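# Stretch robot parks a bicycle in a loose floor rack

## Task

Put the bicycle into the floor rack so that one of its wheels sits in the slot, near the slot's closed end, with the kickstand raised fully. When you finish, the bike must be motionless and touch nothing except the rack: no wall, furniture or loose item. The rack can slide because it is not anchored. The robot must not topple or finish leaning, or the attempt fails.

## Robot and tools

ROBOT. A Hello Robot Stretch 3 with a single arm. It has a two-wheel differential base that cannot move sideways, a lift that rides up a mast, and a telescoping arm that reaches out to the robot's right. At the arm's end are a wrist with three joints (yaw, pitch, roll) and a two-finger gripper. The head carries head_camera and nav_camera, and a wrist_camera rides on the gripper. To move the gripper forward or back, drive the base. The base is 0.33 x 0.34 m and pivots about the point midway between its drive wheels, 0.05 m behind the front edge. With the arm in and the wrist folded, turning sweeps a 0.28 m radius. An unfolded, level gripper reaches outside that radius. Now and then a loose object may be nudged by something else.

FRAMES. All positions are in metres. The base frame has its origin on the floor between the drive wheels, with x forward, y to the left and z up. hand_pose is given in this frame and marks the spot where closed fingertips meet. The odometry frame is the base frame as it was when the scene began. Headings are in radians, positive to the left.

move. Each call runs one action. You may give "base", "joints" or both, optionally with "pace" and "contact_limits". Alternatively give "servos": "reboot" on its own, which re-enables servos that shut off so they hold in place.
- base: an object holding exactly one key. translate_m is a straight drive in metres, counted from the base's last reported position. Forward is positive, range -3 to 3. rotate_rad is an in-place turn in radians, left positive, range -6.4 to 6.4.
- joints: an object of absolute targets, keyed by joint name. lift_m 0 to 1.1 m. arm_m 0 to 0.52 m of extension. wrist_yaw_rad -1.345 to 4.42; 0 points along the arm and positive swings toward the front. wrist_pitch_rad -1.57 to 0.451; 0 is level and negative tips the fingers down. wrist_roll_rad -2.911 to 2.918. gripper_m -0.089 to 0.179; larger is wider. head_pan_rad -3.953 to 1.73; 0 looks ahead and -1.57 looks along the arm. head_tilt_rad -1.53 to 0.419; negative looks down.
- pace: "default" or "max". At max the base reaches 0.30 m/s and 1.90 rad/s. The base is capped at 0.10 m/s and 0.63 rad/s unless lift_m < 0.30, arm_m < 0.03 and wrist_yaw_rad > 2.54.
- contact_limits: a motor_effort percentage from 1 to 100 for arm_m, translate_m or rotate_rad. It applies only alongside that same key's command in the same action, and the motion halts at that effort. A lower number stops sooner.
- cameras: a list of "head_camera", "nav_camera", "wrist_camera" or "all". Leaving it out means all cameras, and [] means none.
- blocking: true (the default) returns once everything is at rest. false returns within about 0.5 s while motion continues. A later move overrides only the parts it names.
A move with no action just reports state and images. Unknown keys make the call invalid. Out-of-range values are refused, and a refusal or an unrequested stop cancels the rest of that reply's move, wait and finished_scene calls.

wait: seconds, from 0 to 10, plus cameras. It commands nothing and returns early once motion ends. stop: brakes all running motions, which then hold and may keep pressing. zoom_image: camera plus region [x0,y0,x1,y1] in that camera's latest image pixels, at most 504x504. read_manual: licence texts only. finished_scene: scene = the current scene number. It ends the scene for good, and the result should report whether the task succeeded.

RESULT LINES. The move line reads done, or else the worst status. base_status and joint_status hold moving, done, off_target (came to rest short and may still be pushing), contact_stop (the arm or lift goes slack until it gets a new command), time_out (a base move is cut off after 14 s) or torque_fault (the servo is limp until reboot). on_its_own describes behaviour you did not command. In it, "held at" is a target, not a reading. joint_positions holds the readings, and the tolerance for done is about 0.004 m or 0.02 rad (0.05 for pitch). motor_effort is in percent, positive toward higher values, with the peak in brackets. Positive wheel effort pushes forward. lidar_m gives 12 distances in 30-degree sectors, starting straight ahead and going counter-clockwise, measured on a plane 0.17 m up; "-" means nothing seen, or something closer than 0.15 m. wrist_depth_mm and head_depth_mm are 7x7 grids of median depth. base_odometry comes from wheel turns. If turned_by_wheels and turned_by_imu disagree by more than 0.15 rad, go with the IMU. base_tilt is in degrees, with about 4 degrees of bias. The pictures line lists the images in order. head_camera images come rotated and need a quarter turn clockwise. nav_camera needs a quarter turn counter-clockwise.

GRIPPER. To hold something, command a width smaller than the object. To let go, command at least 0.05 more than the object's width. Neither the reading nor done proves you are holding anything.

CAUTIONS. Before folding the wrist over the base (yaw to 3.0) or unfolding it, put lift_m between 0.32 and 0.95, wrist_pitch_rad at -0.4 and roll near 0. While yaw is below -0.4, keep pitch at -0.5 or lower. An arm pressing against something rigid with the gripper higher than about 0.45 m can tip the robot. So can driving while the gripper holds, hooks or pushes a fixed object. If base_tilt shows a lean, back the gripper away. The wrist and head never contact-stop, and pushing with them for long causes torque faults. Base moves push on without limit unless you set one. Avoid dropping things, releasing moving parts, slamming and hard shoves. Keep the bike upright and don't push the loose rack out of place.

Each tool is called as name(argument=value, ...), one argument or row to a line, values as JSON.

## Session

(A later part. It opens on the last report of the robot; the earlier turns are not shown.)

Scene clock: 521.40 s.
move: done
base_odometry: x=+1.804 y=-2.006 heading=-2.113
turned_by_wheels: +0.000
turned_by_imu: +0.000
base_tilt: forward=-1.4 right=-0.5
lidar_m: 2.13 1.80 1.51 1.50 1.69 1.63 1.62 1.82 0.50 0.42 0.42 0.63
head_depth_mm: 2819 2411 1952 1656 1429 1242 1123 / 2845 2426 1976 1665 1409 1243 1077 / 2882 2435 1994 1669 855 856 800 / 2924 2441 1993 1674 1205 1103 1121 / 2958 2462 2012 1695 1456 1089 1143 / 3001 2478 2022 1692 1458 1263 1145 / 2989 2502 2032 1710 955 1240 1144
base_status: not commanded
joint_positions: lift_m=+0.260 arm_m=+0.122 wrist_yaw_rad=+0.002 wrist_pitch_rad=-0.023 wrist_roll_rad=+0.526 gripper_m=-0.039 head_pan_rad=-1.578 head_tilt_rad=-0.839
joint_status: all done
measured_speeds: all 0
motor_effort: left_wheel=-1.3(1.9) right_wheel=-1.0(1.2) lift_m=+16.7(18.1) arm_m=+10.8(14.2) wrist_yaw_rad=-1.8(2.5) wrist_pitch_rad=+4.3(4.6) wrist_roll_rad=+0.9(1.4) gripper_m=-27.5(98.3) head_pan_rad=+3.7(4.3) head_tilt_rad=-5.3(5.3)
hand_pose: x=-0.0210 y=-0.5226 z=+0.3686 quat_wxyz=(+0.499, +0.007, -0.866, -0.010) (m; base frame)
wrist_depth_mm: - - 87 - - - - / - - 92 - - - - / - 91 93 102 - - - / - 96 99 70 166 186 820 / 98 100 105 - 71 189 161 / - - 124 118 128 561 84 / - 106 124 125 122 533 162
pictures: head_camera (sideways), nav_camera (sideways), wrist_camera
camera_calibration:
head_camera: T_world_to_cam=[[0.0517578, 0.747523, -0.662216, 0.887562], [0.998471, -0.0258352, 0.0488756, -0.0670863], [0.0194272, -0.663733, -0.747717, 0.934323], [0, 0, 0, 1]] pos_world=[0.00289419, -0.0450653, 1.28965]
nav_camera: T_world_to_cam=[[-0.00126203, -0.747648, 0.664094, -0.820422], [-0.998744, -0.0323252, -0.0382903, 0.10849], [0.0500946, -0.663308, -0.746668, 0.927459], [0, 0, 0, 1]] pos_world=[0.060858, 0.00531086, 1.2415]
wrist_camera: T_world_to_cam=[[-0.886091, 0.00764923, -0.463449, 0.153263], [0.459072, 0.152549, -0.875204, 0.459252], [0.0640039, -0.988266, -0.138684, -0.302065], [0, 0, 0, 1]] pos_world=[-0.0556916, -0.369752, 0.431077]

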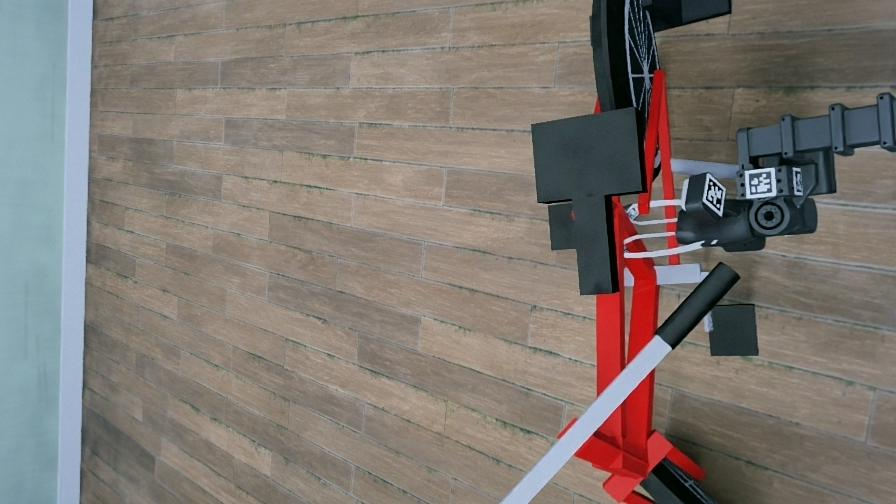

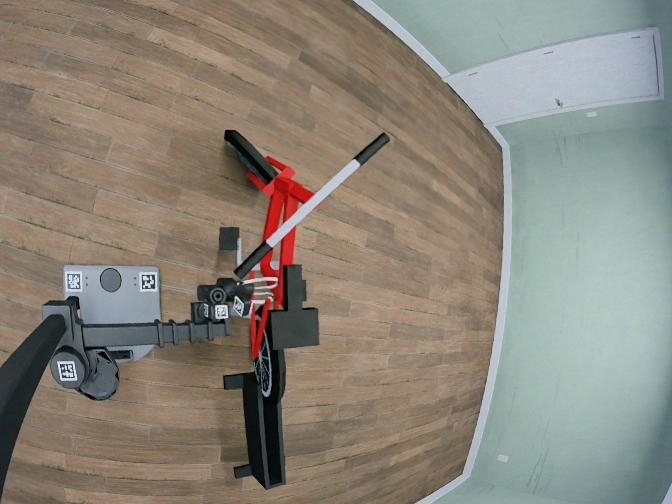

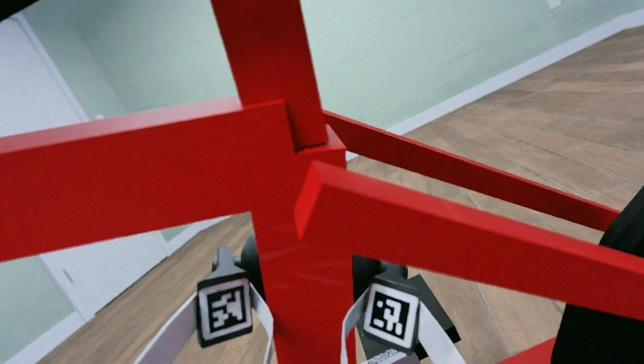

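move(
  joints={"arm_m": 0.19, "lift_m": 0.27, "gripper_m": -0.045},
)

zoom_image(
  camera="nav_camera",
  region=[180, 80, 430, 504],
)

Scene clock: 525.67 s.
move: off_target
base_odometry: x=+1.804 y=-2.006 heading=-2.113
turned_by_wheels: +0.000
turned_by_imu: +0.000
base_tilt: forward=-1.3 right=-0.4
lidar_m: 2.13 1.80 1.50 1.50 1.69 1.62 1.62 1.82 0.51 0.51 0.64 0.65
head_depth_mm: 2824 2399 1965 1656 1135 1250 1124 / 2846 2428 1962 1667 1068 1243 1075 / 2914 2432 1986 1669 970 810 1116 / 2925 2448 1987 1682 948 1134 1132 / 2973 2460 2000 1690 1094 1237 1143 / 2982 2491 2007 1695 1211 1285 1148 / 3035 2505 2014 1658 1034 1243 1149
base_status: not commanded
joint_positions: lift_m=+0.270 arm_m=+0.190 wrist_yaw_rad=-0.019 wrist_pitch_rad=-0.014 wrist_roll_rad=+0.516 gripper_m=-0.041 head_pan_rad=-1.578 head_tilt_rad=-0.839
joint_status: gripper_m off_target (ended at -0.041, target -0.045); the others done
measured_speeds: all 0
on_its_own: wrist_yaw_rad is at rest, and its effort (+15.7) is outside its rest range (-9 to +9)
motor_effort: left_wheel=-8.3(8.3) right_wheel=+10.9(13.3) lift_m=+24.8(42.1) arm_m=+19.6(29.5) wrist_yaw_rad=+15.7(33.3) wrist_pitch_rad=+2.7(10.4) wrist_roll_rad=+4.6(4.7) gripper_m=-18.0(72.9) head_pan_rad=+3.9(4.6) head_tilt_rad=-4.7(5.3)
hand_pose: x=-0.0263 y=-0.5908 z=+0.3809 quat_wxyz=(+0.504, -0.004, -0.864, -0.011) (m; base frame)
wrist_depth_mm: 123 - 105 - - - - / - - 108 - - - - / - 106 107 113 - - - / - 109 111 76 78 - 832 / - - - 117 153 - 182 / - - 124 122 149 632 88 / - 104 123 126 122 541 152
pictures: head_camera (sideways), nav_camera (sideways), wrist_camera
camera_calibration:
head_camera: T_world_to_cam=[[0.0517578, 0.747523, -0.662216, 0.887562], [0.998471, -0.0258352, 0.0488756, -0.0670863], [0.0194272, -0.663733, -0.747717, 0.934323], [0, 0, 0, 1]] pos_world=[0.00289419, -0.0450653, 1.28965]
nav_camera: T_world_to_cam=[[-0.00126203, -0.747648, 0.664094, -0.820422], [-0.998744, -0.0323252, -0.0382903, 0.10849], [0.0500946, -0.663308, -0.746668, 0.927459], [0, 0, 0, 1]] pos_world=[0.060858, 0.00531087, 1.2415]
wrist_camera: T_world_to_cam=[[-0.89052, 0.0217687, -0.454422, 0.1596], [0.452964, 0.135503, -0.881171, 0.474902], [0.0423935, -0.990538, -0.130528, -0.372442], [0, 0, 0, 1]] pos_world=[-0.057197, -0.436742, 0.442382]

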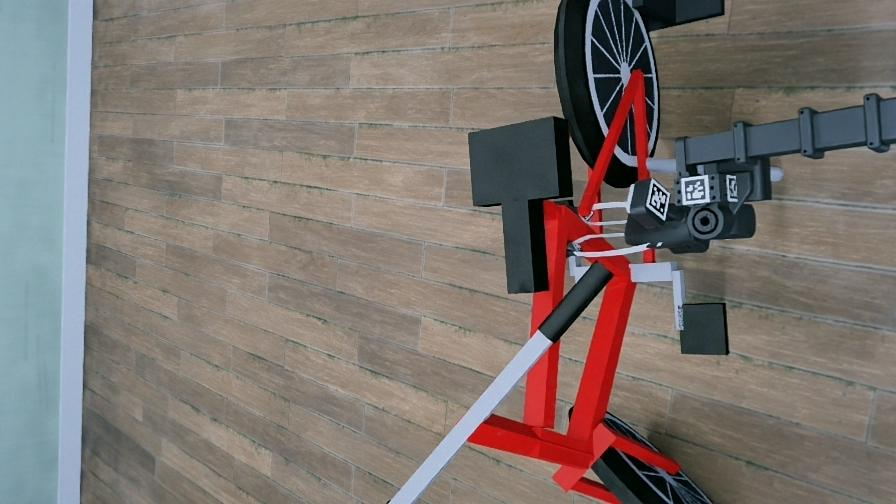

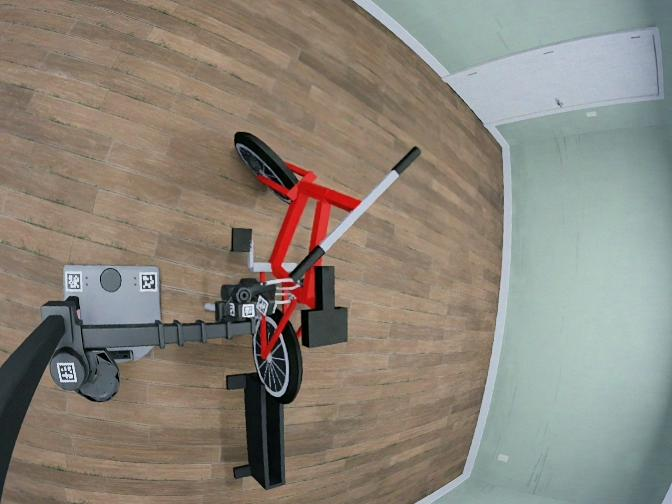

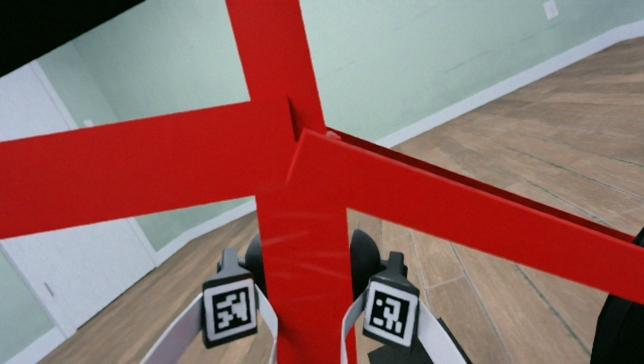

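Scaled by 1.189 from the camera's 672x504 image, which has a finer 792x594 frame.

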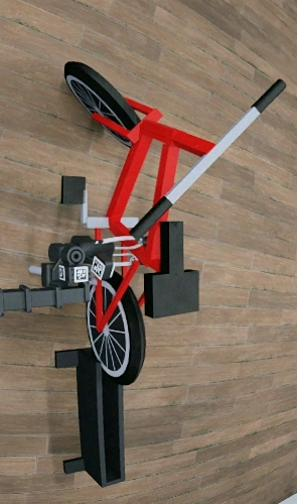

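move(
  joints={"head_pan_rad": -2.0, "head_tilt_rad": -0.95},
  cameras=["head_camera"],
)

zoom_image(
  camera="head_camera",
  region=[400, 0, 700, 300],
)

Scene clock: 536.67 s.
move: done
base_odometry: x=+1.804 y=-2.006 heading=-2.113
turned_by_wheels: +0.000
turned_by_imu: +0.000
base_tilt: forward=-1.3 right=-0.5
lidar_m: 2.13 1.79 1.51 1.50 1.69 1.62 1.62 1.82 0.51 0.51 0.64 0.65
head_depth_mm: 2506 2059 1757 1432 1352 1220 1106 / 2501 2072 1768 1423 1355 1226 989 / 2514 2084 1761 1281 1345 1227 706 / 2541 2097 1783 1556 1302 860 974 / 2553 2104 1787 912 990 1183 1120 / 2566 2106 1803 929 1083 1220 1125 / 2587 2133 1797 1565 1035 1225 1128
base_status: not commanded
joint_positions: lift_m=+0.270 arm_m=+0.190 wrist_yaw_rad=-0.019 wrist_pitch_rad=-0.014 wrist_roll_rad=+0.516 gripper_m=-0.041 head_pan_rad=-1.992 head_tilt_rad=-0.938
joint_status: all done
measured_speeds: all 0
on_its_own: wrist_yaw_rad is at rest, and its effort (+16.3) is outside its rest range (-9 to +9)
motor_effort: left_wheel=-7.7(8.1) right_wheel=+11.0(11.1) lift_m=+14.9(15.7) arm_m=+19.8(20.9) wrist_yaw_rad=+16.3(17.5) wrist_pitch_rad=+2.8(2.9) wrist_roll_rad=+4.4(4.8) gripper_m=-18.8(19.1) head_pan_rad=-2.8(6.5) head_tilt_rad=-5.5(6.6)
hand_pose: x=-0.0263 y=-0.5908 z=+0.3809 quat_wxyz=(+0.504, -0.004, -0.864, -0.011) (m; base frame)
wrist_depth_mm: 122 - 104 - - - - / - - 108 - - - - / - 106 107 114 - - - / - 110 111 76 78 - 841 / - - - 117 154 - 182 / - - 123 122 150 638 88 / - 104 123 126 122 542 152
pictures: head_camera (sideways)
camera_calibration:
head_camera: T_world_to_cam=[[0.37292, 0.71959, -0.585765, 0.785993], [0.901942, -0.429313, 0.0468142, -0.0638077], [-0.21779, -0.545784, -0.809128, 1.01562], [0, 0, 0, 1]] pos_world=[-0.0143697, -0.0386769, 1.28516]

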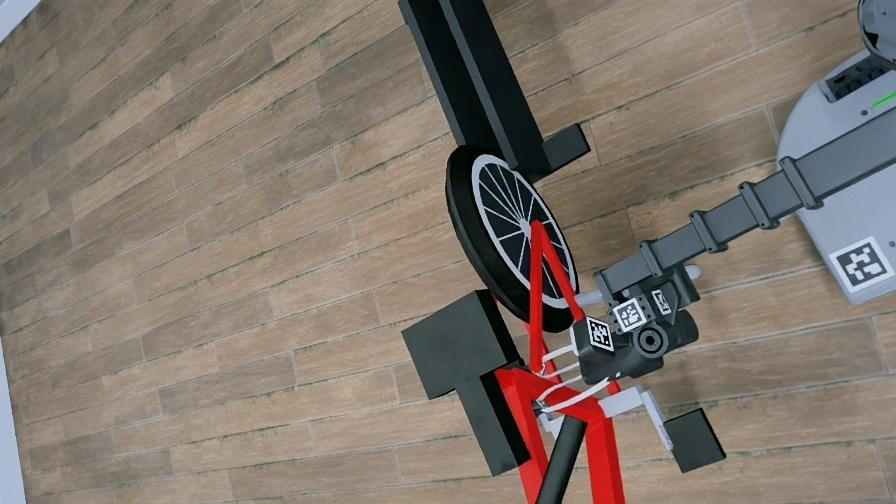

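Scaled by 1.680 from the camera's 896x504 image, which has a finer 1280x720 frame.

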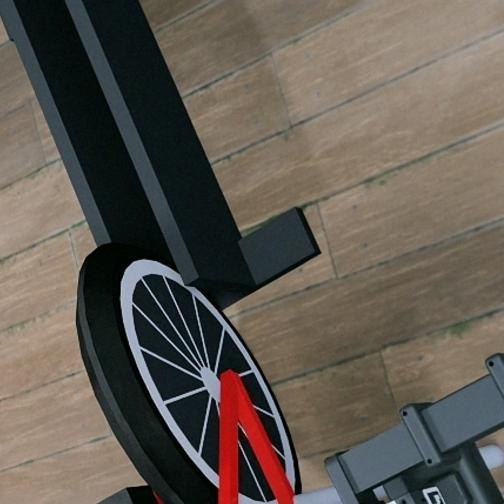

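move(
  joints={"arm_m": 0.208, "gripper_m": -0.05, "wrist_yaw_rad": 0.0},
  cameras=[],
)

move(
  base={"translate_m": -0.1},
  joints={"gripper_m": -0.055},
)

zoom_image(
  camera="head_camera",
  region=[400, 0, 700, 300],
)

Scene clock: 547.40 s.
move: off_target
base_odometry: x=+1.804 y=-2.006 heading=-2.113
turned_by_wheels: +0.000
turned_by_imu: +0.000
base_tilt: forward=-1.4 right=-0.5
lidar_m: 2.13 1.80 1.51 1.50 1.69 1.63 1.62 1.83 0.52 0.51 0.65 0.66
head_depth_mm: 2487 2063 1768 1434 1361 1219 1108 / 2492 2066 1765 1420 1358 1225 987 / 2514 2085 1770 1307 1349 1227 704 / 2524 2093 1779 1548 1303 851 980 / 2560 2114 1789 1094 982 1201 1121 / 2548 2112 1802 932 1069 1221 1123 / 2594 2130 1809 1567 1318 1224 1126
base_status: not commanded
joint_positions: lift_m=+0.270 arm_m=+0.208 wrist_yaw_rad=-0.016 wrist_pitch_rad=-0.009 wrist_roll_rad=+0.515 gripper_m=-0.046 head_pan_rad=-1.992 head_tilt_rad=-0.938
joint_status: gripper_m off_target (ended at -0.046, target -0.050); the others done
measured_speeds: all 0
on_its_own: wrist_yaw_rad is at rest, and its effort (+13.4) is outside its rest range (-9 to +9)
motor_effort: left_wheel=-7.0(8.2) right_wheel=+9.8(11.1) lift_m=+16.5(16.5) arm_m=+18.6(25.6) wrist_yaw_rad=+13.4(17.1) wrist_pitch_rad=+1.7(2.6) wrist_roll_rad=+4.9(5.0) gripper_m=-14.7(71.5) head_pan_rad=-4.2(4.2) head_tilt_rad=-5.6(6.2)
hand_pose: x=-0.0256 y=-0.6090 z=+0.3823 quat_wxyz=(+0.504, -0.005, -0.864, -0.008) (m; base frame)
wrist_depth_mm: 121 - 112 - - - - / - - 115 - - - - / - 113 114 118 - - - / - 116 116 82 82 - 858 / - - - 121 981 85 684 / - - 123 125 682 654 90 / - - 123 128 123 557 152
pictures: none
No camera images: "cameras" was empty.

Scene clock: 549.53 s.
move: off_target
base_odometry: x=+1.855 y=-1.920 heading=-2.112
turned_by_wheels: +0.001
turned_by_imu: +0.002
base_tilt: forward=-1.3 right=-0.4
lidar_m: 2.23 1.82 1.53 1.52 1.72 1.53 1.53 1.71 0.58 0.52 0.72 0.73
head_depth_mm: 2469 2050 1752 1426 1362 1226 1105 / 2492 2053 1773 1542 1344 1224 986 / 2506 2074 1769 1548 1323 1229 705 / 2522 2093 1779 1555 1254 864 976 / 2581 2112 1779 1528 1025 1186 1124 / 2576 2107 1800 898 981 1237 1121 / 2571 2135 1804 1568 1121 1203 1126
base_status: done
joint_positions: lift_m=+0.270 arm_m=+0.208 wrist_yaw_rad=+0.081 wrist_pitch_rad=-0.030 wrist_roll_rad=+0.512 gripper_m=-0.051 head_pan_rad=-1.992 head_tilt_rad=-0.938
joint_status: gripper_m off_target (ended at -0.051, target -0.055)
measured_speeds: translate_m=+0.000 rotate_rad=+0.000 lift_m=+0.000 arm_m=-0.001 wrist_yaw_rad=+0.000 wrist_pitch_rad=+0.000 wrist_roll_rad=+0.000 head_pan_rad=+0.000 head_tilt_rad=+0.000
on_its_own: right_wheel is at rest, and its effort (-37.6) is outside its rest range (-21 to +21); wrist_yaw_rad is at rest, and its effort (-69.6) is outside its rest range (-9 to +9)
motor_effort: left_wheel=+20.1(21.5) right_wheel=-37.6(40.1) lift_m=+19.0(20.0) arm_m=-15.7(18.9) wrist_yaw_rad=-69.6(71.7) wrist_pitch_rad=+5.5(5.7) wrist_roll_rad=+5.8(6.0) gripper_m=-21.2(72.6) head_pan_rad=-4.0(4.2) head_tilt_rad=-5.3(6.0)
hand_pose: x=-0.0009 y=-0.6076 z=+0.3770 quat_wxyz=(+0.505, +0.042, -0.862, +0.007) (m; base frame)
wrist_depth_mm: 128 - 100 - - - - / - - 106 - - - - / - 114 108 156 - - - / 122 118 75 84 161 160 795 / - - 77 76 75 801 161 / - - 126 127 77 - 85 / - 110 128 134 122 280 77
pictures: head_camera (sideways), nav_camera (sideways), wrist_camera
camera_calibration:
head_camera: T_world_to_cam=[[0.373189, 0.719706, -0.585451, 0.785582], [0.901829, -0.429551, 0.0468052, -0.0637952], [-0.217795, -0.545444, -0.809355, 1.01592], [0, 0, 0, 1]] pos_world=[-0.0143765, -0.0386659, 1.28514]
nav_camera: T_world_to_cam=[[-0.327084, -0.7403, 0.587343, -0.718434], [-0.925782, 0.375719, -0.0419913, 0.112859], [-0.18959, -0.557486, -0.808248, 1.00899], [0, 0, 0, 1]] pos_world=[0.060789, -0.0117604, 1.24222]
wrist_camera: T_world_to_cam=[[-0.890477, -0.0601967, -0.451029, 0.129729], [0.432928, 0.193079, -0.880508, 0.496894], [0.140088, -0.979335, -0.145872, -0.378038], [0, 0, 0, 1]] pos_world=[-0.0466405, -0.458356, 0.440886]

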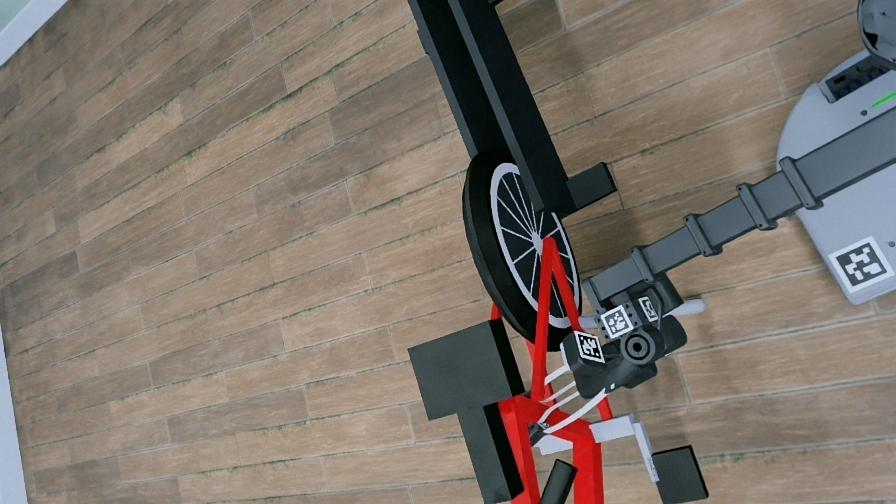

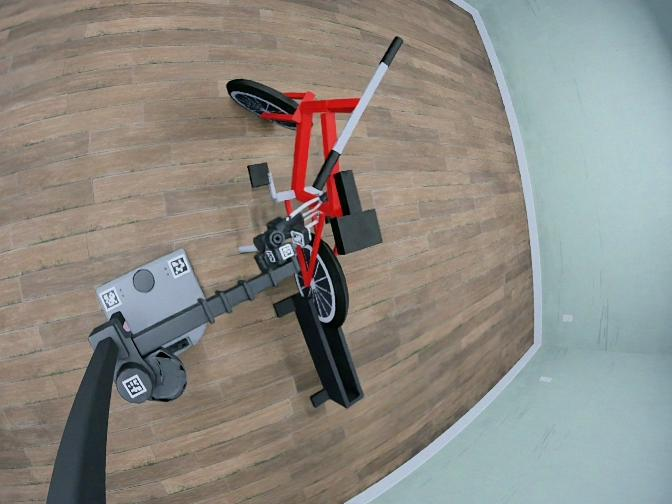

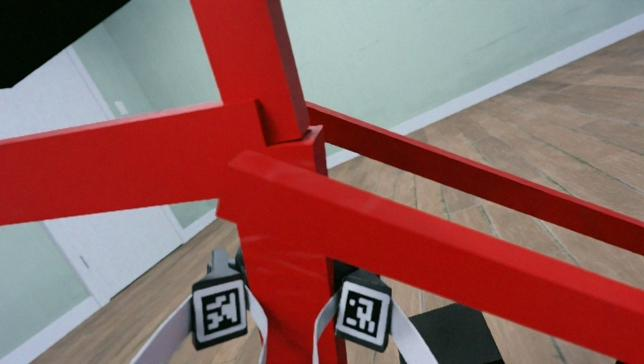

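Scaled by 1.680 from the camera's 896x504 image, which has a finer 1280x720 frame.

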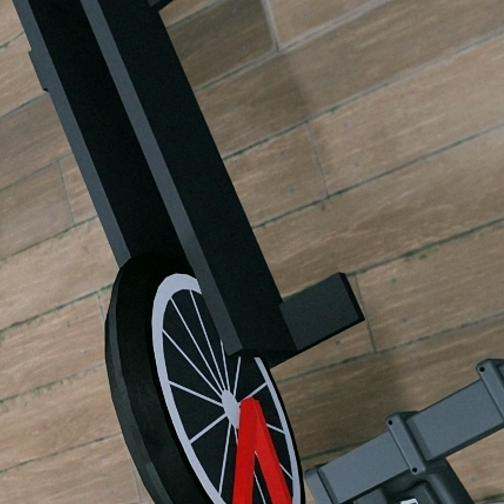

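move(
  base={"translate_m": -0.08},
  joints={"gripper_m": -0.06, "wrist_yaw_rad": 0.05},
)

zoom_image(
  camera="head_camera",
  region=[400, 0, 700, 300],
)

Scene clock: 556.80 s.
move: off_target
base_odometry: x=+1.896 y=-1.852 heading=-2.111
turned_by_wheels: +0.001
turned_by_imu: +0.001
base_tilt: forward=-1.3 right=-0.4
lidar_m: 2.30 1.84 1.54 1.54 1.72 1.45 1.45 1.63 0.58 0.52 0.53 2.31
head_depth_mm: 2419 2048 1755 1536 1313 1222 1106 / 2481 2080 1773 1534 1324 1227 984 / 2509 2084 1767 1547 1298 1227 705 / 2533 2093 1772 1556 1164 869 976 / 2549 2102 1787 1530 1059 1188 1119 / 2556 2110 1788 897 973 1240 1124 / 2564 2123 1811 1571 1145 1227 1127
base_status: done
joint_positions: lift_m=+0.270 arm_m=+0.208 wrist_yaw_rad=+0.099 wrist_pitch_rad=-0.026 wrist_roll_rad=+0.509 gripper_m=-0.056 head_pan_rad=-1.992 head_tilt_rad=-0.938
joint_status: wrist_yaw_rad off_target (ended at +0.099, target +0.050); gripper_m off_target (ended at -0.056, target -0.060)
measured_speeds: all 0
on_its_own: right_wheel is at rest, and its effort (-27.5) is outside its rest range (-21 to +21); wrist_yaw_rad is at rest, and its effort (-42.9) is outside its rest range (-9 to +9)
motor_effort: left_wheel=+13.6(27.0) right_wheel=-27.5(56.0) lift_m=+27.8(27.8) arm_m=-1.8(18.6) wrist_yaw_rad=-42.9(98.1) wrist_pitch_rad=+4.6(6.0) wrist_roll_rad=+6.5(7.0) gripper_m=-21.3(75.0) head_pan_rad=-2.9(4.2) head_tilt_rad=-5.5(6.1)
hand_pose: x=+0.0039 y=-0.6073 z=+0.3779 quat_wxyz=(+0.507, +0.050, -0.861, +0.014) (m; base frame)
wrist_depth_mm: 120 - 98 - - - - / - - 104 - - - - / - 121 110 125 - - - / - 124 112 122 - 152 807 / - - 78 78 957 805 150 / - - 124 78 74 82 553 / - - 123 144 121 74 74
pictures: head_camera (sideways), nav_camera (sideways), wrist_camera
camera_calibration:
head_camera: T_world_to_cam=[[0.373324, 0.719718, -0.58535, 0.785449], [0.901764, -0.429688, 0.0468023, -0.0637909], [-0.217834, -0.54532, -0.809429, 1.01601], [0, 0, 0, 1]] pos_world=[-0.0143813, -0.038661, 1.28514]
nav_camera: T_world_to_cam=[[-0.327222, -0.740319, 0.587242, -0.718301], [-0.925725, 0.375859, -0.0419958, 0.112864], [-0.18963, -0.557366, -0.808321, 1.00909], [0, 0, 0, 1]] pos_world=[0.0607904, -0.0117616, 1.24222]
wrist_camera: T_world_to_cam=[[-0.890406, -0.0787827, -0.448296, 0.122121], [0.426808, 0.197697, -0.882469, 0.499156], [0.15815, -0.977092, -0.142406, -0.378251], [0, 0, 0, 1]] pos_world=[-0.0444859, -0.458647, 0.441371]

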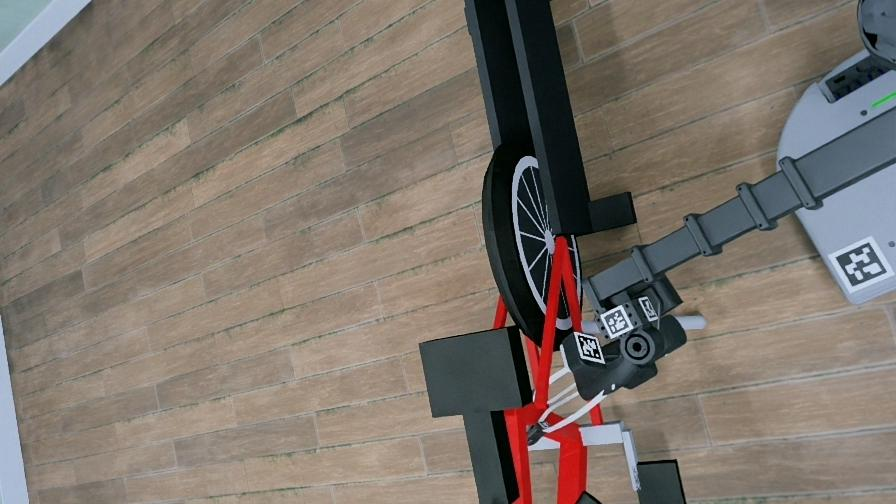

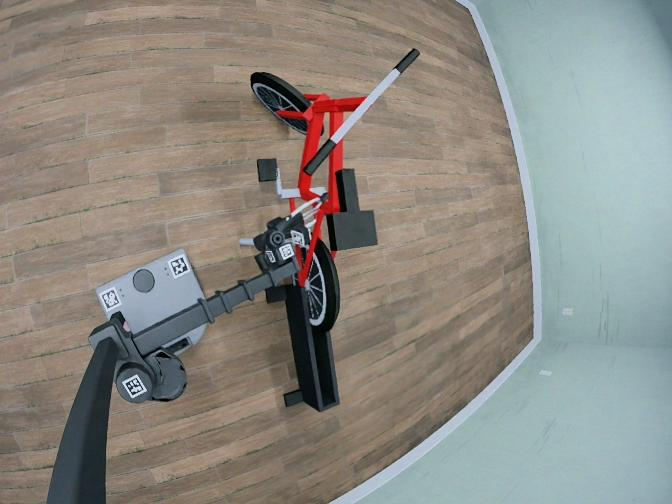

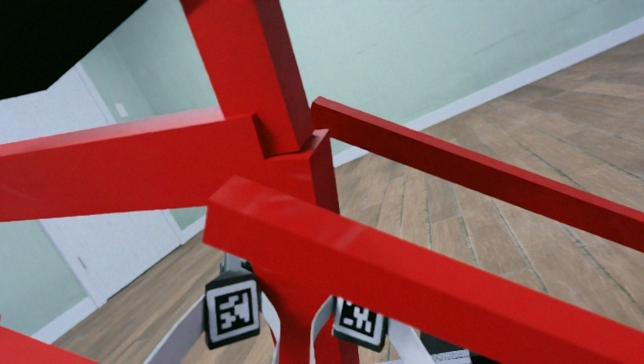

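Scaled by 1.680 from the camera's 896x504 image, which has a finer 1280x720 frame.

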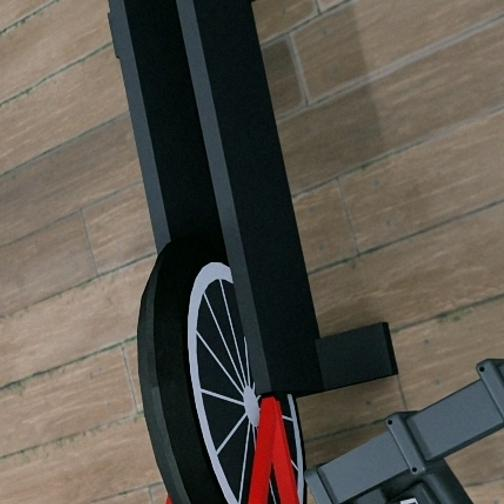

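move(
  base={"rotate_rad": -0.12},
  joints={"gripper_m": -0.065, "wrist_yaw_rad": 0.05},
)

zoom_image(
  camera="head_camera",
  region=[400, 0, 700, 300],
)

Scene clock: 564.57 s.
move: off_target
base_odometry: x=+1.896 y=-1.852 heading=-2.230
turned_by_wheels: -0.119
turned_by_imu: -0.111
base_tilt: forward=-1.3 right=-0.4
lidar_m: 2.31 2.00 1.57 1.54 1.66 1.47 1.45 1.55 0.59 0.53 0.53 2.34
head_depth_mm: 2181 2051 1749 1532 1340 1215 1106 / 2409 2067 1759 1531 1313 1228 987 / 2524 2079 1767 1548 1310 1225 705 / 2547 2078 1781 1550 1207 872 978 / 2531 2097 1782 1558 1042 1202 1121 / 2555 2119 1791 894 981 1243 1122 / 2577 2131 1794 1569 1137 1220 1124
base_status: done
joint_positions: lift_m=+0.270 arm_m=+0.208 wrist_yaw_rad=+0.127 wrist_pitch_rad=-0.016 wrist_roll_rad=+0.514 gripper_m=-0.061 head_pan_rad=-1.992 head_tilt_rad=-0.938
joint_status: wrist_yaw_rad off_target (ended at +0.127, target +0.050); the others done
measured_speeds: all 0
on_its_own: wrist_yaw_rad is held at +0.116, not at your +0.050, by its stall guard, which is not easing now; wrist_yaw_rad is at rest, and its effort (-9.5) is outside its rest range (-9 to +9)
motor_effort: left_wheel=+8.2(37.1) right_wheel=-12.2(61.0) lift_m=+34.8(35.3) arm_m=+0.3(18.0) wrist_yaw_rad=-9.5(98.0) wrist_pitch_rad=+3.0(6.2) wrist_roll_rad=+5.2(7.0) gripper_m=-18.1(74.5) head_pan_rad=-3.3(3.9) head_tilt_rad=-4.9(5.9)
hand_pose: x=+0.0109 y=-0.6067 z=+0.3805 quat_wxyz=(+0.504, +0.059, -0.861, +0.025) (m; base frame)
wrist_depth_mm: 109 131 105 - - - - / 151 - 111 - - - - / - - 118 138 - - - / - - 121 122 - 158 819 / - - 86 84 917 805 157 / - - 126 124 82 86 552 / - - 122 152 121 81 79
pictures: head_camera (sideways), nav_camera (sideways), wrist_camera
camera_calibration:
head_camera: T_world_to_cam=[[0.373535, 0.719735, -0.585195, 0.785247], [0.901662, -0.429903, 0.0467978, -0.0637845], [-0.217895, -0.545129, -0.809541, 1.01616], [0, 0, 0, 1]] pos_world=[-0.0143889, -0.0386534, 1.28513]
nav_camera: T_world_to_cam=[[-0.327438, -0.740347, 0.587087, -0.718098], [-0.925635, 0.376079, -0.0420026, 0.112872], [-0.189695, -0.557182, -0.808433, 1.00923], [0, 0, 0, 1]] pos_world=[0.0607923, -0.0117637, 1.24223]
wrist_camera: T_world_to_cam=[[-0.885044, -0.107311, -0.452969, 0.113977], [0.426909, 0.200848, -0.881708, 0.499992], [0.185595, -0.973727, -0.131947, -0.380636], [0, 0, 0, 1]] pos_world=[-0.0419326, -0.458827, 0.442251]

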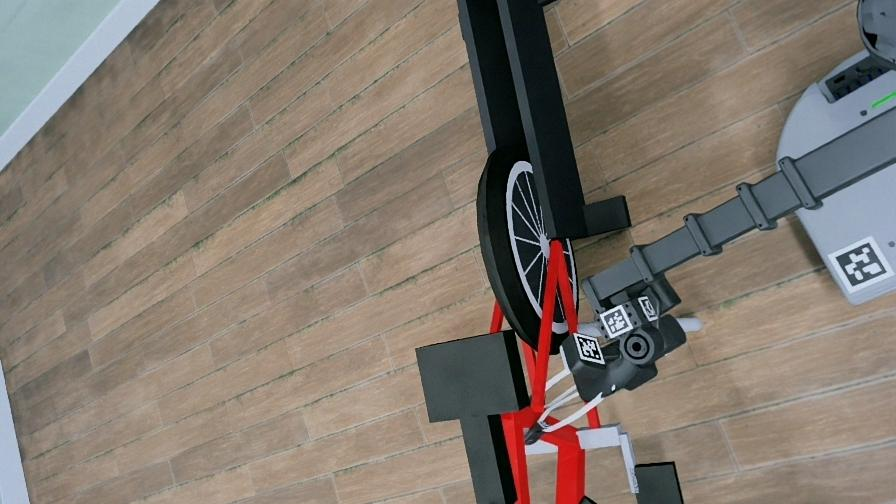

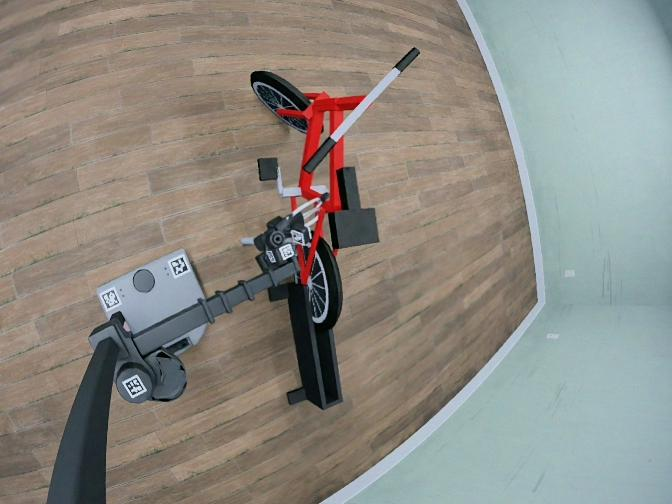

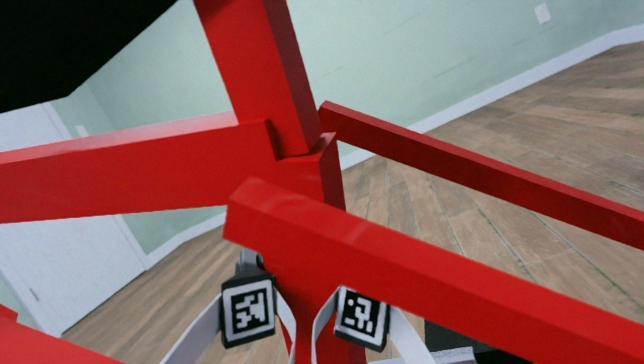

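Scaled by 1.680 from the camera's 896x504 image, which has a finer 1280x720 frame.

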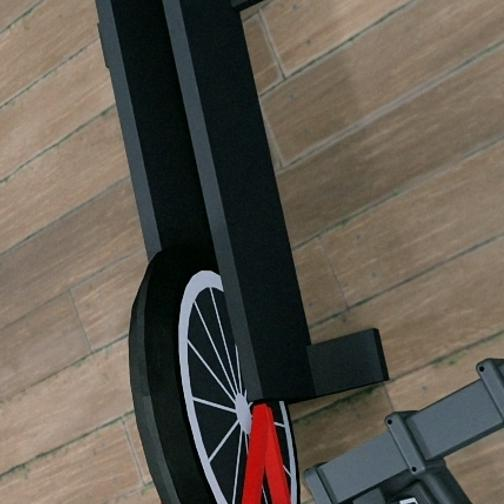

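move(
  joints={"gripper_m": -0.06, "wrist_yaw_rad": 0.1, "arm_m": 0.24},
  cameras=["head_camera"],
)

zoom_image(
  camera="head_camera",
  region=[400, 0, 700, 300],
)

Scene clock: 577.27 s.
move: done
base_odometry: x=+1.896 y=-1.852 heading=-2.231
turned_by_wheels: +0.000
turned_by_imu: +0.000
base_tilt: forward=-1.4 right=-0.5
lidar_m: 2.30 2.00 1.57 1.54 1.65 1.47 1.44 1.55 0.60 0.53 0.80 2.34
head_depth_mm: 2164 2067 1758 1537 1337 1220 1106 / 2411 2075 1756 1534 1319 1220 987 / 2544 2086 1775 1539 1306 1225 705 / 2534 2075 1779 1552 1255 1180 977 / 2536 2107 1784 1522 901 1220 1119 / 2559 2102 1801 911 1018 1234 1124 / 2565 2129 1805 1018 1319 1232 1128
base_status: not commanded
joint_positions: lift_m=+0.270 arm_m=+0.240 wrist_yaw_rad=+0.097 wrist_pitch_rad=-0.007 wrist_roll_rad=+0.515 gripper_m=-0.059 head_pan_rad=-1.992 head_tilt_rad=-0.938
joint_status: all done
measured_speeds: all 0
motor_effort: left_wheel=+2.5(8.0) right_wheel=-1.9(12.2) lift_m=+26.3(35.3) arm_m=+19.8(30.3) wrist_yaw_rad=+2.3(18.6) wrist_pitch_rad=+1.2(3.2) wrist_roll_rad=+4.8(5.4) gripper_m=-17.4(18.4) head_pan_rad=-3.3(4.0) head_tilt_rad=-5.2(5.7)
hand_pose: x=+0.0033 y=-0.6399 z=+0.3829 quat_wxyz=(+0.504, +0.044, -0.862, +0.021) (m; base frame)
wrist_depth_mm: 121 137 113 - - - - / 147 - 117 - - - - / - - 123 133 - - - / - - - 122 - 161 856 / - - - 86 85 782 156 / - - 126 136 85 80 535 / - - 123 147 290 82 78
pictures: head_camera (sideways)
camera_calibration:
head_camera: T_world_to_cam=[[0.373535, 0.719734, -0.585196, 0.785247], [0.901661, -0.429904, 0.0467978, -0.0637845], [-0.217896, -0.545129, -0.809541, 1.01616], [0, 0, 0, 1]] pos_world=[-0.0143889, -0.0386534, 1.28513]

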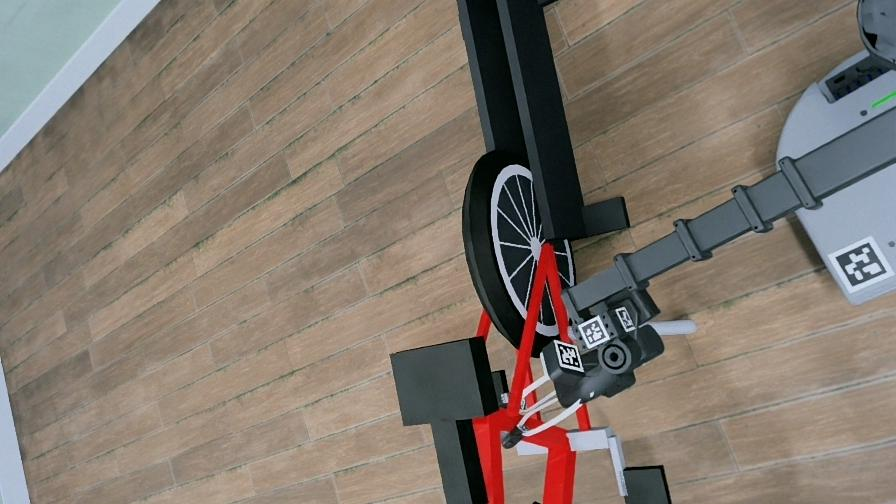

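Scaled by 1.680 from the camera's 896x504 image, which has a finer 1280x720 frame.

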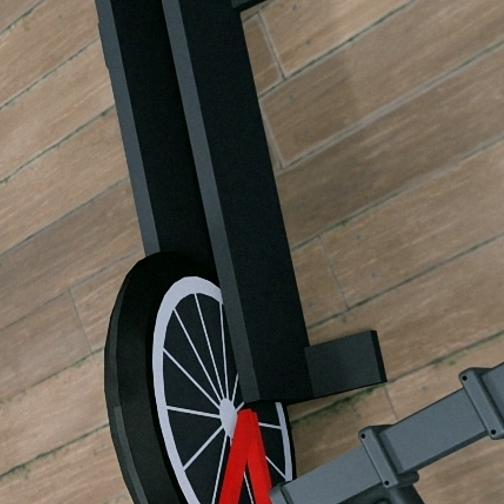

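move(
  joints={"gripper_m": -0.065, "arm_m": 0.27},
  cameras=["head_camera"],
)

move(
  base={"translate_m": -0.08},
  joints={"gripper_m": -0.06},
)

zoom_image(
  camera="head_camera",
  region=[400, 0, 700, 300],
)

Scene clock: 584.73 s.
move: off_target
base_odometry: x=+1.896 y=-1.852 heading=-2.231
turned_by_wheels: +0.000
turned_by_imu: +0.000
base_tilt: forward=-1.3 right=-0.5
lidar_m: 2.30 2.00 1.57 1.54 1.65 1.47 1.44 1.55 0.61 0.53 0.80 2.35
head_depth_mm: 2174 2050 1748 1533 1332 1215 1107 / 2419 2071 1760 1540 1321 1224 987 / 2507 2079 1766 1550 1319 1225 706 / 2541 2084 1781 1540 1284 1181 977 / 2550 2107 1780 1526 878 1217 1115 / 2566 2124 1785 949 1022 1244 1125 / 2578 2115 1799 1023 1164 1240 1131
base_status: not commanded
joint_positions: lift_m=+0.270 arm_m=+0.270 wrist_yaw_rad=+0.090 wrist_pitch_rad=-0.002 wrist_roll_rad=+0.516 gripper_m=-0.061 head_pan_rad=-1.992 head_tilt_rad=-0.938
joint_status: gripper_m off_target (ended at -0.061, target -0.065); the others done
measured_speeds: all 0
on_its_own: wrist_yaw_rad is at rest, and its effort (+9.8) is outside its rest range (-9 to +9)
motor_effort: left_wheel=+0.8(3.2) right_wheel=-0.3(2.2) lift_m=+14.4(14.7) arm_m=+16.8(25.9) wrist_yaw_rad=+9.8(10.2) wrist_pitch_rad=+0.4(1.4) wrist_roll_rad=+4.3(5.1) gripper_m=-16.4(60.4) head_pan_rad=-3.5(3.8) head_tilt_rad=-5.2(5.7)
hand_pose: x=+0.0015 y=-0.6701 z=+0.3839 quat_wxyz=(+0.503, +0.039, -0.863, +0.021) (m; base frame)
wrist_depth_mm: 133 136 124 - - - - / 148 - - - - - - / - - - 137 - - - / - - - 91 168 169 857 / - - - 91 86 162 155 / - - 125 136 122 81 84 / - - 122 145 325 293 78
pictures: head_camera (sideways)
camera_calibration:
head_camera: T_world_to_cam=[[0.373535, 0.719735, -0.585195, 0.785247], [0.901661, -0.429903, 0.0467978, -0.0637845], [-0.217895, -0.545129, -0.809541, 1.01616], [0, 0, 0, 1]] pos_world=[-0.0143889, -0.0386534, 1.28513]

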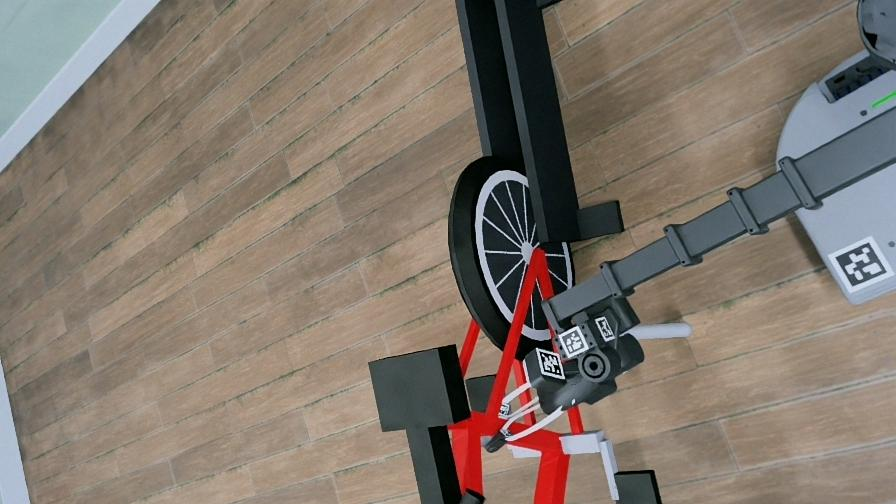

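Scene clock: 586.70 s.
move: done
base_odometry: x=+1.945 y=-1.788 heading=-2.230
turned_by_wheels: +0.000
turned_by_imu: +0.001
base_tilt: forward=-1.4 right=-0.5
lidar_m: 2.38 2.01 1.58 1.55 1.66 1.39 1.36 1.47 0.59 0.54 0.86 2.42
head_depth_mm: 2059 2060 1755 1528 1305 1219 1103 / 2335 2050 1757 1537 1321 1224 987 / 2517 2081 1767 1535 1296 1225 706 / 2542 2084 1781 1545 1221 1179 979 / 2558 2099 1798 1555 887 1220 1120 / 2544 2116 1787 930 968 1238 1122 / 2587 2128 1797 980 1179 1236 1127
base_status: done
joint_positions: lift_m=+0.270 arm_m=+0.270 wrist_yaw_rad=+0.172 wrist_pitch_rad=-0.007 wrist_roll_rad=+0.517 gripper_m=-0.059 head_pan_rad=-1.992 head_tilt_rad=-0.938
joint_status: all done
measured_speeds: all 0
on_its_own: wrist_yaw_rad is held at +0.163, not at your +0.100, by its stall guard, which is not easing now
motor_effort: left_wheel=+8.0(17.1) right_wheel=-12.0(28.7) lift_m=+18.9(18.9) arm_m=-14.2(17.9) wrist_yaw_rad=-7.8(39.9) wrist_pitch_rad=+1.5(2.1) wrist_roll_rad=+4.0(4.5) gripper_m=-18.1(19.5) head_pan_rad=-3.7(3.7) head_tilt_rad=-5.4(6.1)
hand_pose: x=+0.0223 y=-0.6674 z=+0.3826 quat_wxyz=(+0.502, +0.076, -0.861, +0.040) (m; base frame)
wrist_depth_mm: 136 138 115 - - - - / 153 - 117 - - - - / - - 124 133 - - - / - - 94 135 - 149 850 / - - 90 87 - 782 137 / 313 - 125 84 83 662 561 / 303 295 120 125 76 73 467
pictures: head_camera (sideways), nav_camera (sideways), wrist_camera
camera_calibration:
head_camera: T_world_to_cam=[[0.373553, 0.719746, -0.585169, 0.785213], [0.901654, -0.429918, 0.046797, -0.0637835], [-0.217893, -0.545102, -0.80956, 1.01618], [0, 0, 0, 1]] pos_world=[-0.0143893, -0.0386526, 1.28513]
nav_camera: T_world_to_cam=[[-0.327457, -0.740359, 0.587061, -0.718064], [-0.925629, 0.376094, -0.0420037, 0.112874], [-0.189692, -0.557155, -0.808452, 1.00926], [0, 0, 0, 1]] pos_world=[0.0607929, -0.0117628, 1.24223]
wrist_camera: T_world_to_cam=[[-0.877299, -0.150361, -0.455782, 0.0906854], [0.421431, 0.21308, -0.881472, 0.517371], [0.229657, -0.965396, -0.123568, -0.440185], [0, 0, 0, 1]] pos_world=[-0.037386, -0.521558, 0.442988]

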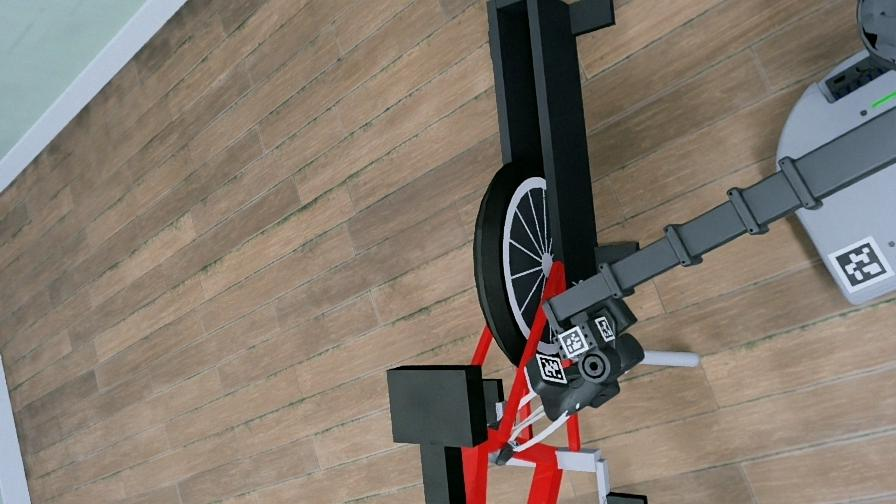

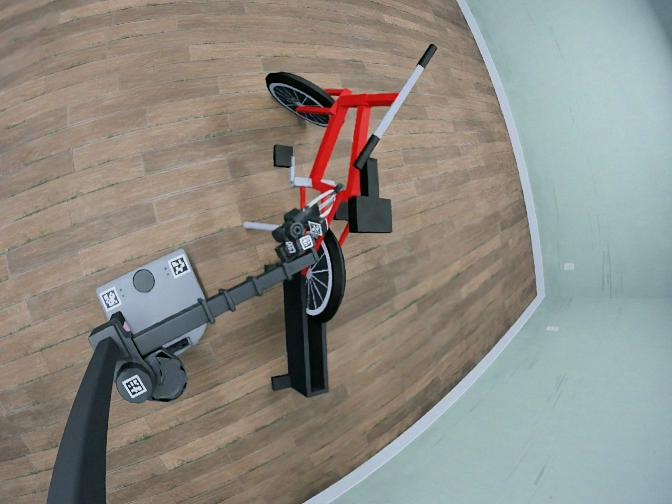

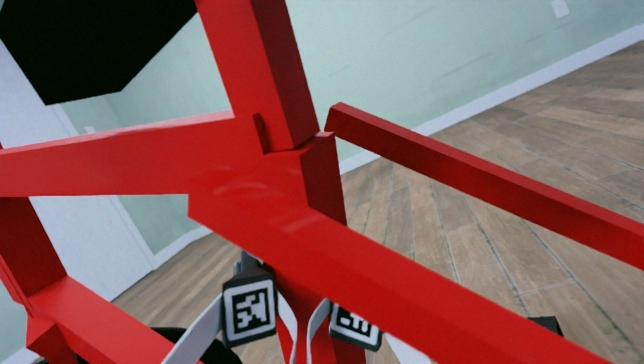

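Scaled by 1.680 from the camera's 896x504 image, which has a finer 1280x720 frame.

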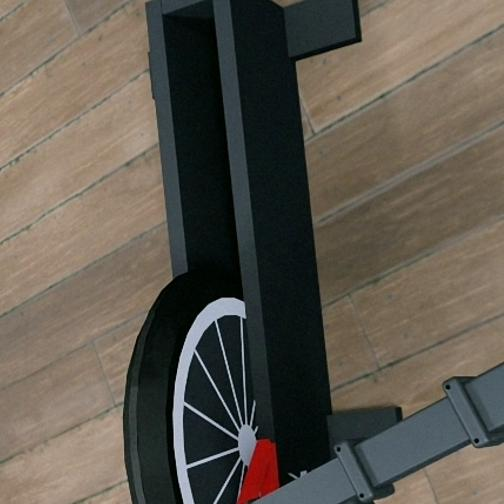

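move(
  base={"translate_m": -0.1},
  joints={"gripper_m": -0.065, "arm_m": 0.235, "wrist_yaw_rad": 0.17},
)

zoom_image(
  camera="head_camera",
  region=[400, 0, 800, 400],
)

Scene clock: 595.60 s.
move: off_target
base_odometry: x=+2.006 y=-1.709 heading=-2.230
turned_by_wheels: +0.001
turned_by_imu: +0.001
base_tilt: forward=-1.3 right=-0.4
lidar_m: 2.48 2.02 1.58 1.56 1.65 1.28 1.27 1.36 0.58 0.54 0.93 2.52
head_depth_mm: 1910 1991 1755 1533 1320 1219 1108 / 2235 2071 1763 1540 1299 1219 986 / 2452 2084 1775 1549 1293 1229 706 / 2535 2067 1772 1538 1201 1182 979 / 2555 2102 1791 1555 919 1215 1118 / 2562 2110 1800 1560 1023 1225 1124 / 2607 2122 1804 961 1337 1242 1124
base_status: done
joint_positions: lift_m=+0.270 arm_m=+0.235 wrist_yaw_rad=+0.204 wrist_pitch_rad=-0.029 wrist_roll_rad=+0.526 gripper_m=-0.064 head_pan_rad=-1.992 head_tilt_rad=-0.938
joint_status: wrist_yaw_rad off_target (ended at +0.204, target +0.170); the others done
measured_speeds: all 0
on_its_own: wrist_yaw_rad is at rest, and its effort (-30.0) is outside its rest range (-9 to +9)
motor_effort: left_wheel=+7.7(15.6) right_wheel=-14.8(27.5) lift_m=+30.9(31.1) arm_m=-1.0(21.6) wrist_yaw_rad=-30.0(52.7) wrist_pitch_rad=+5.3(7.5) wrist_roll_rad=+1.2(4.3) gripper_m=-16.0(59.7) head_pan_rad=-3.0(4.1) head_tilt_rad=-4.8(5.7)
hand_pose: x=+0.0304 y=-0.6301 z=+0.3772 quat_wxyz=(+0.498, +0.096, -0.861, +0.038) (m; base frame)
wrist_depth_mm: - 174 203 - - - - / - 262 234 - - - - / - - 235 - - - - / - - 203 269 - - 134 / - - - 186 921 159 130 / - 415 - 126 167 158 133 / 440 385 115 121 151 152 139
pictures: head_camera (sideways), nav_camera (sideways), wrist_camera
camera_calibration:
head_camera: T_world_to_cam=[[0.373625, 0.719797, -0.585061, 0.785071], [0.901628, -0.429973, 0.0467939, -0.0637792], [-0.217878, -0.544991, -0.809638, 1.01628], [0, 0, 0, 1]] pos_world=[-0.0143905, -0.0386494, 1.28512]
nav_camera: T_world_to_cam=[[-0.32753, -0.740413, 0.586953, -0.717922], [-0.925606, 0.37615, -0.0420085, 0.11288], [-0.189679, -0.557046, -0.808531, 1.00936], [0, 0, 0, 1]] pos_world=[0.0607956, -0.0117586, 1.24223]
wrist_camera: T_world_to_cam=[[-0.870104, -0.168357, -0.463221, 0.0921434], [0.417846, 0.246462, -0.874449, 0.519711], [0.261386, -0.954417, -0.1441, -0.393012], [0, 0, 0, 1]] pos_world=[-0.0342572, -0.487673, 0.440511]

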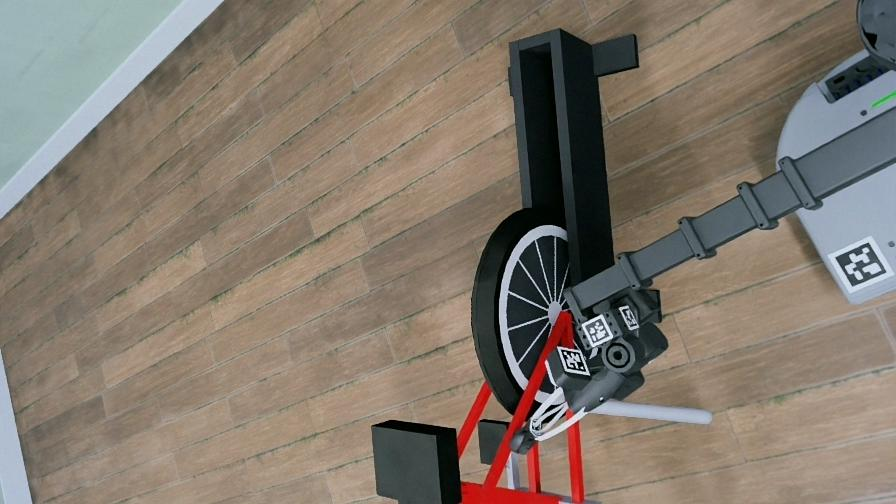

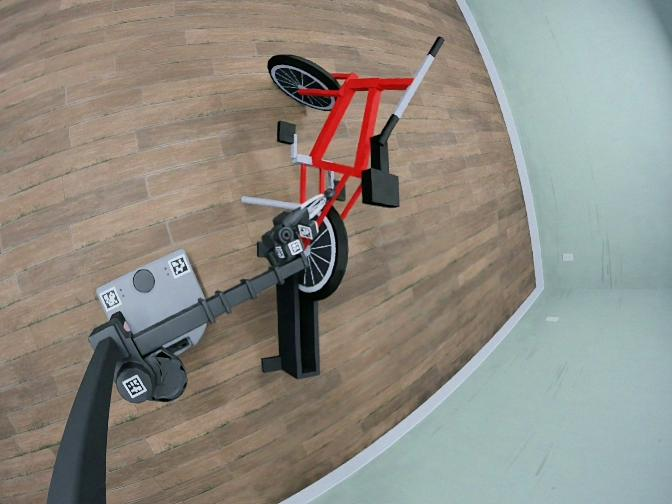

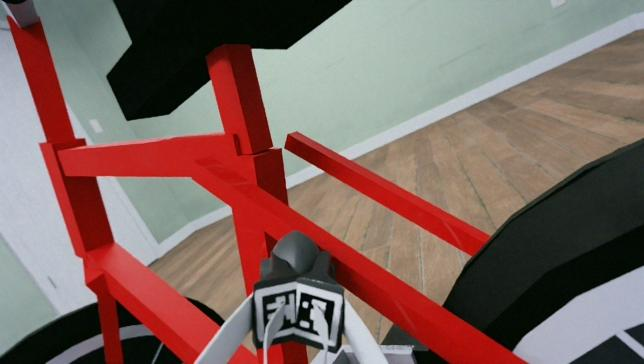

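Scaled by 1.260 from the camera's 896x504 image, which has a finer 1280x720 frame.

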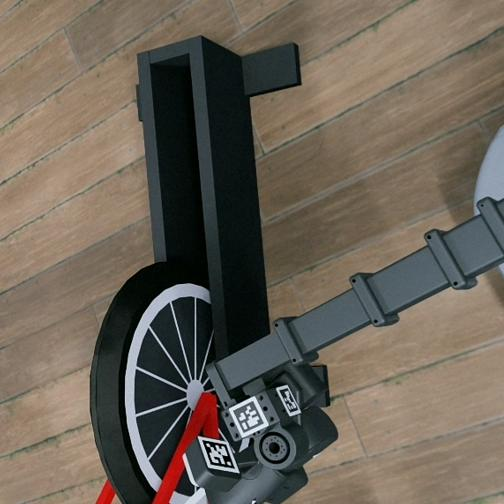

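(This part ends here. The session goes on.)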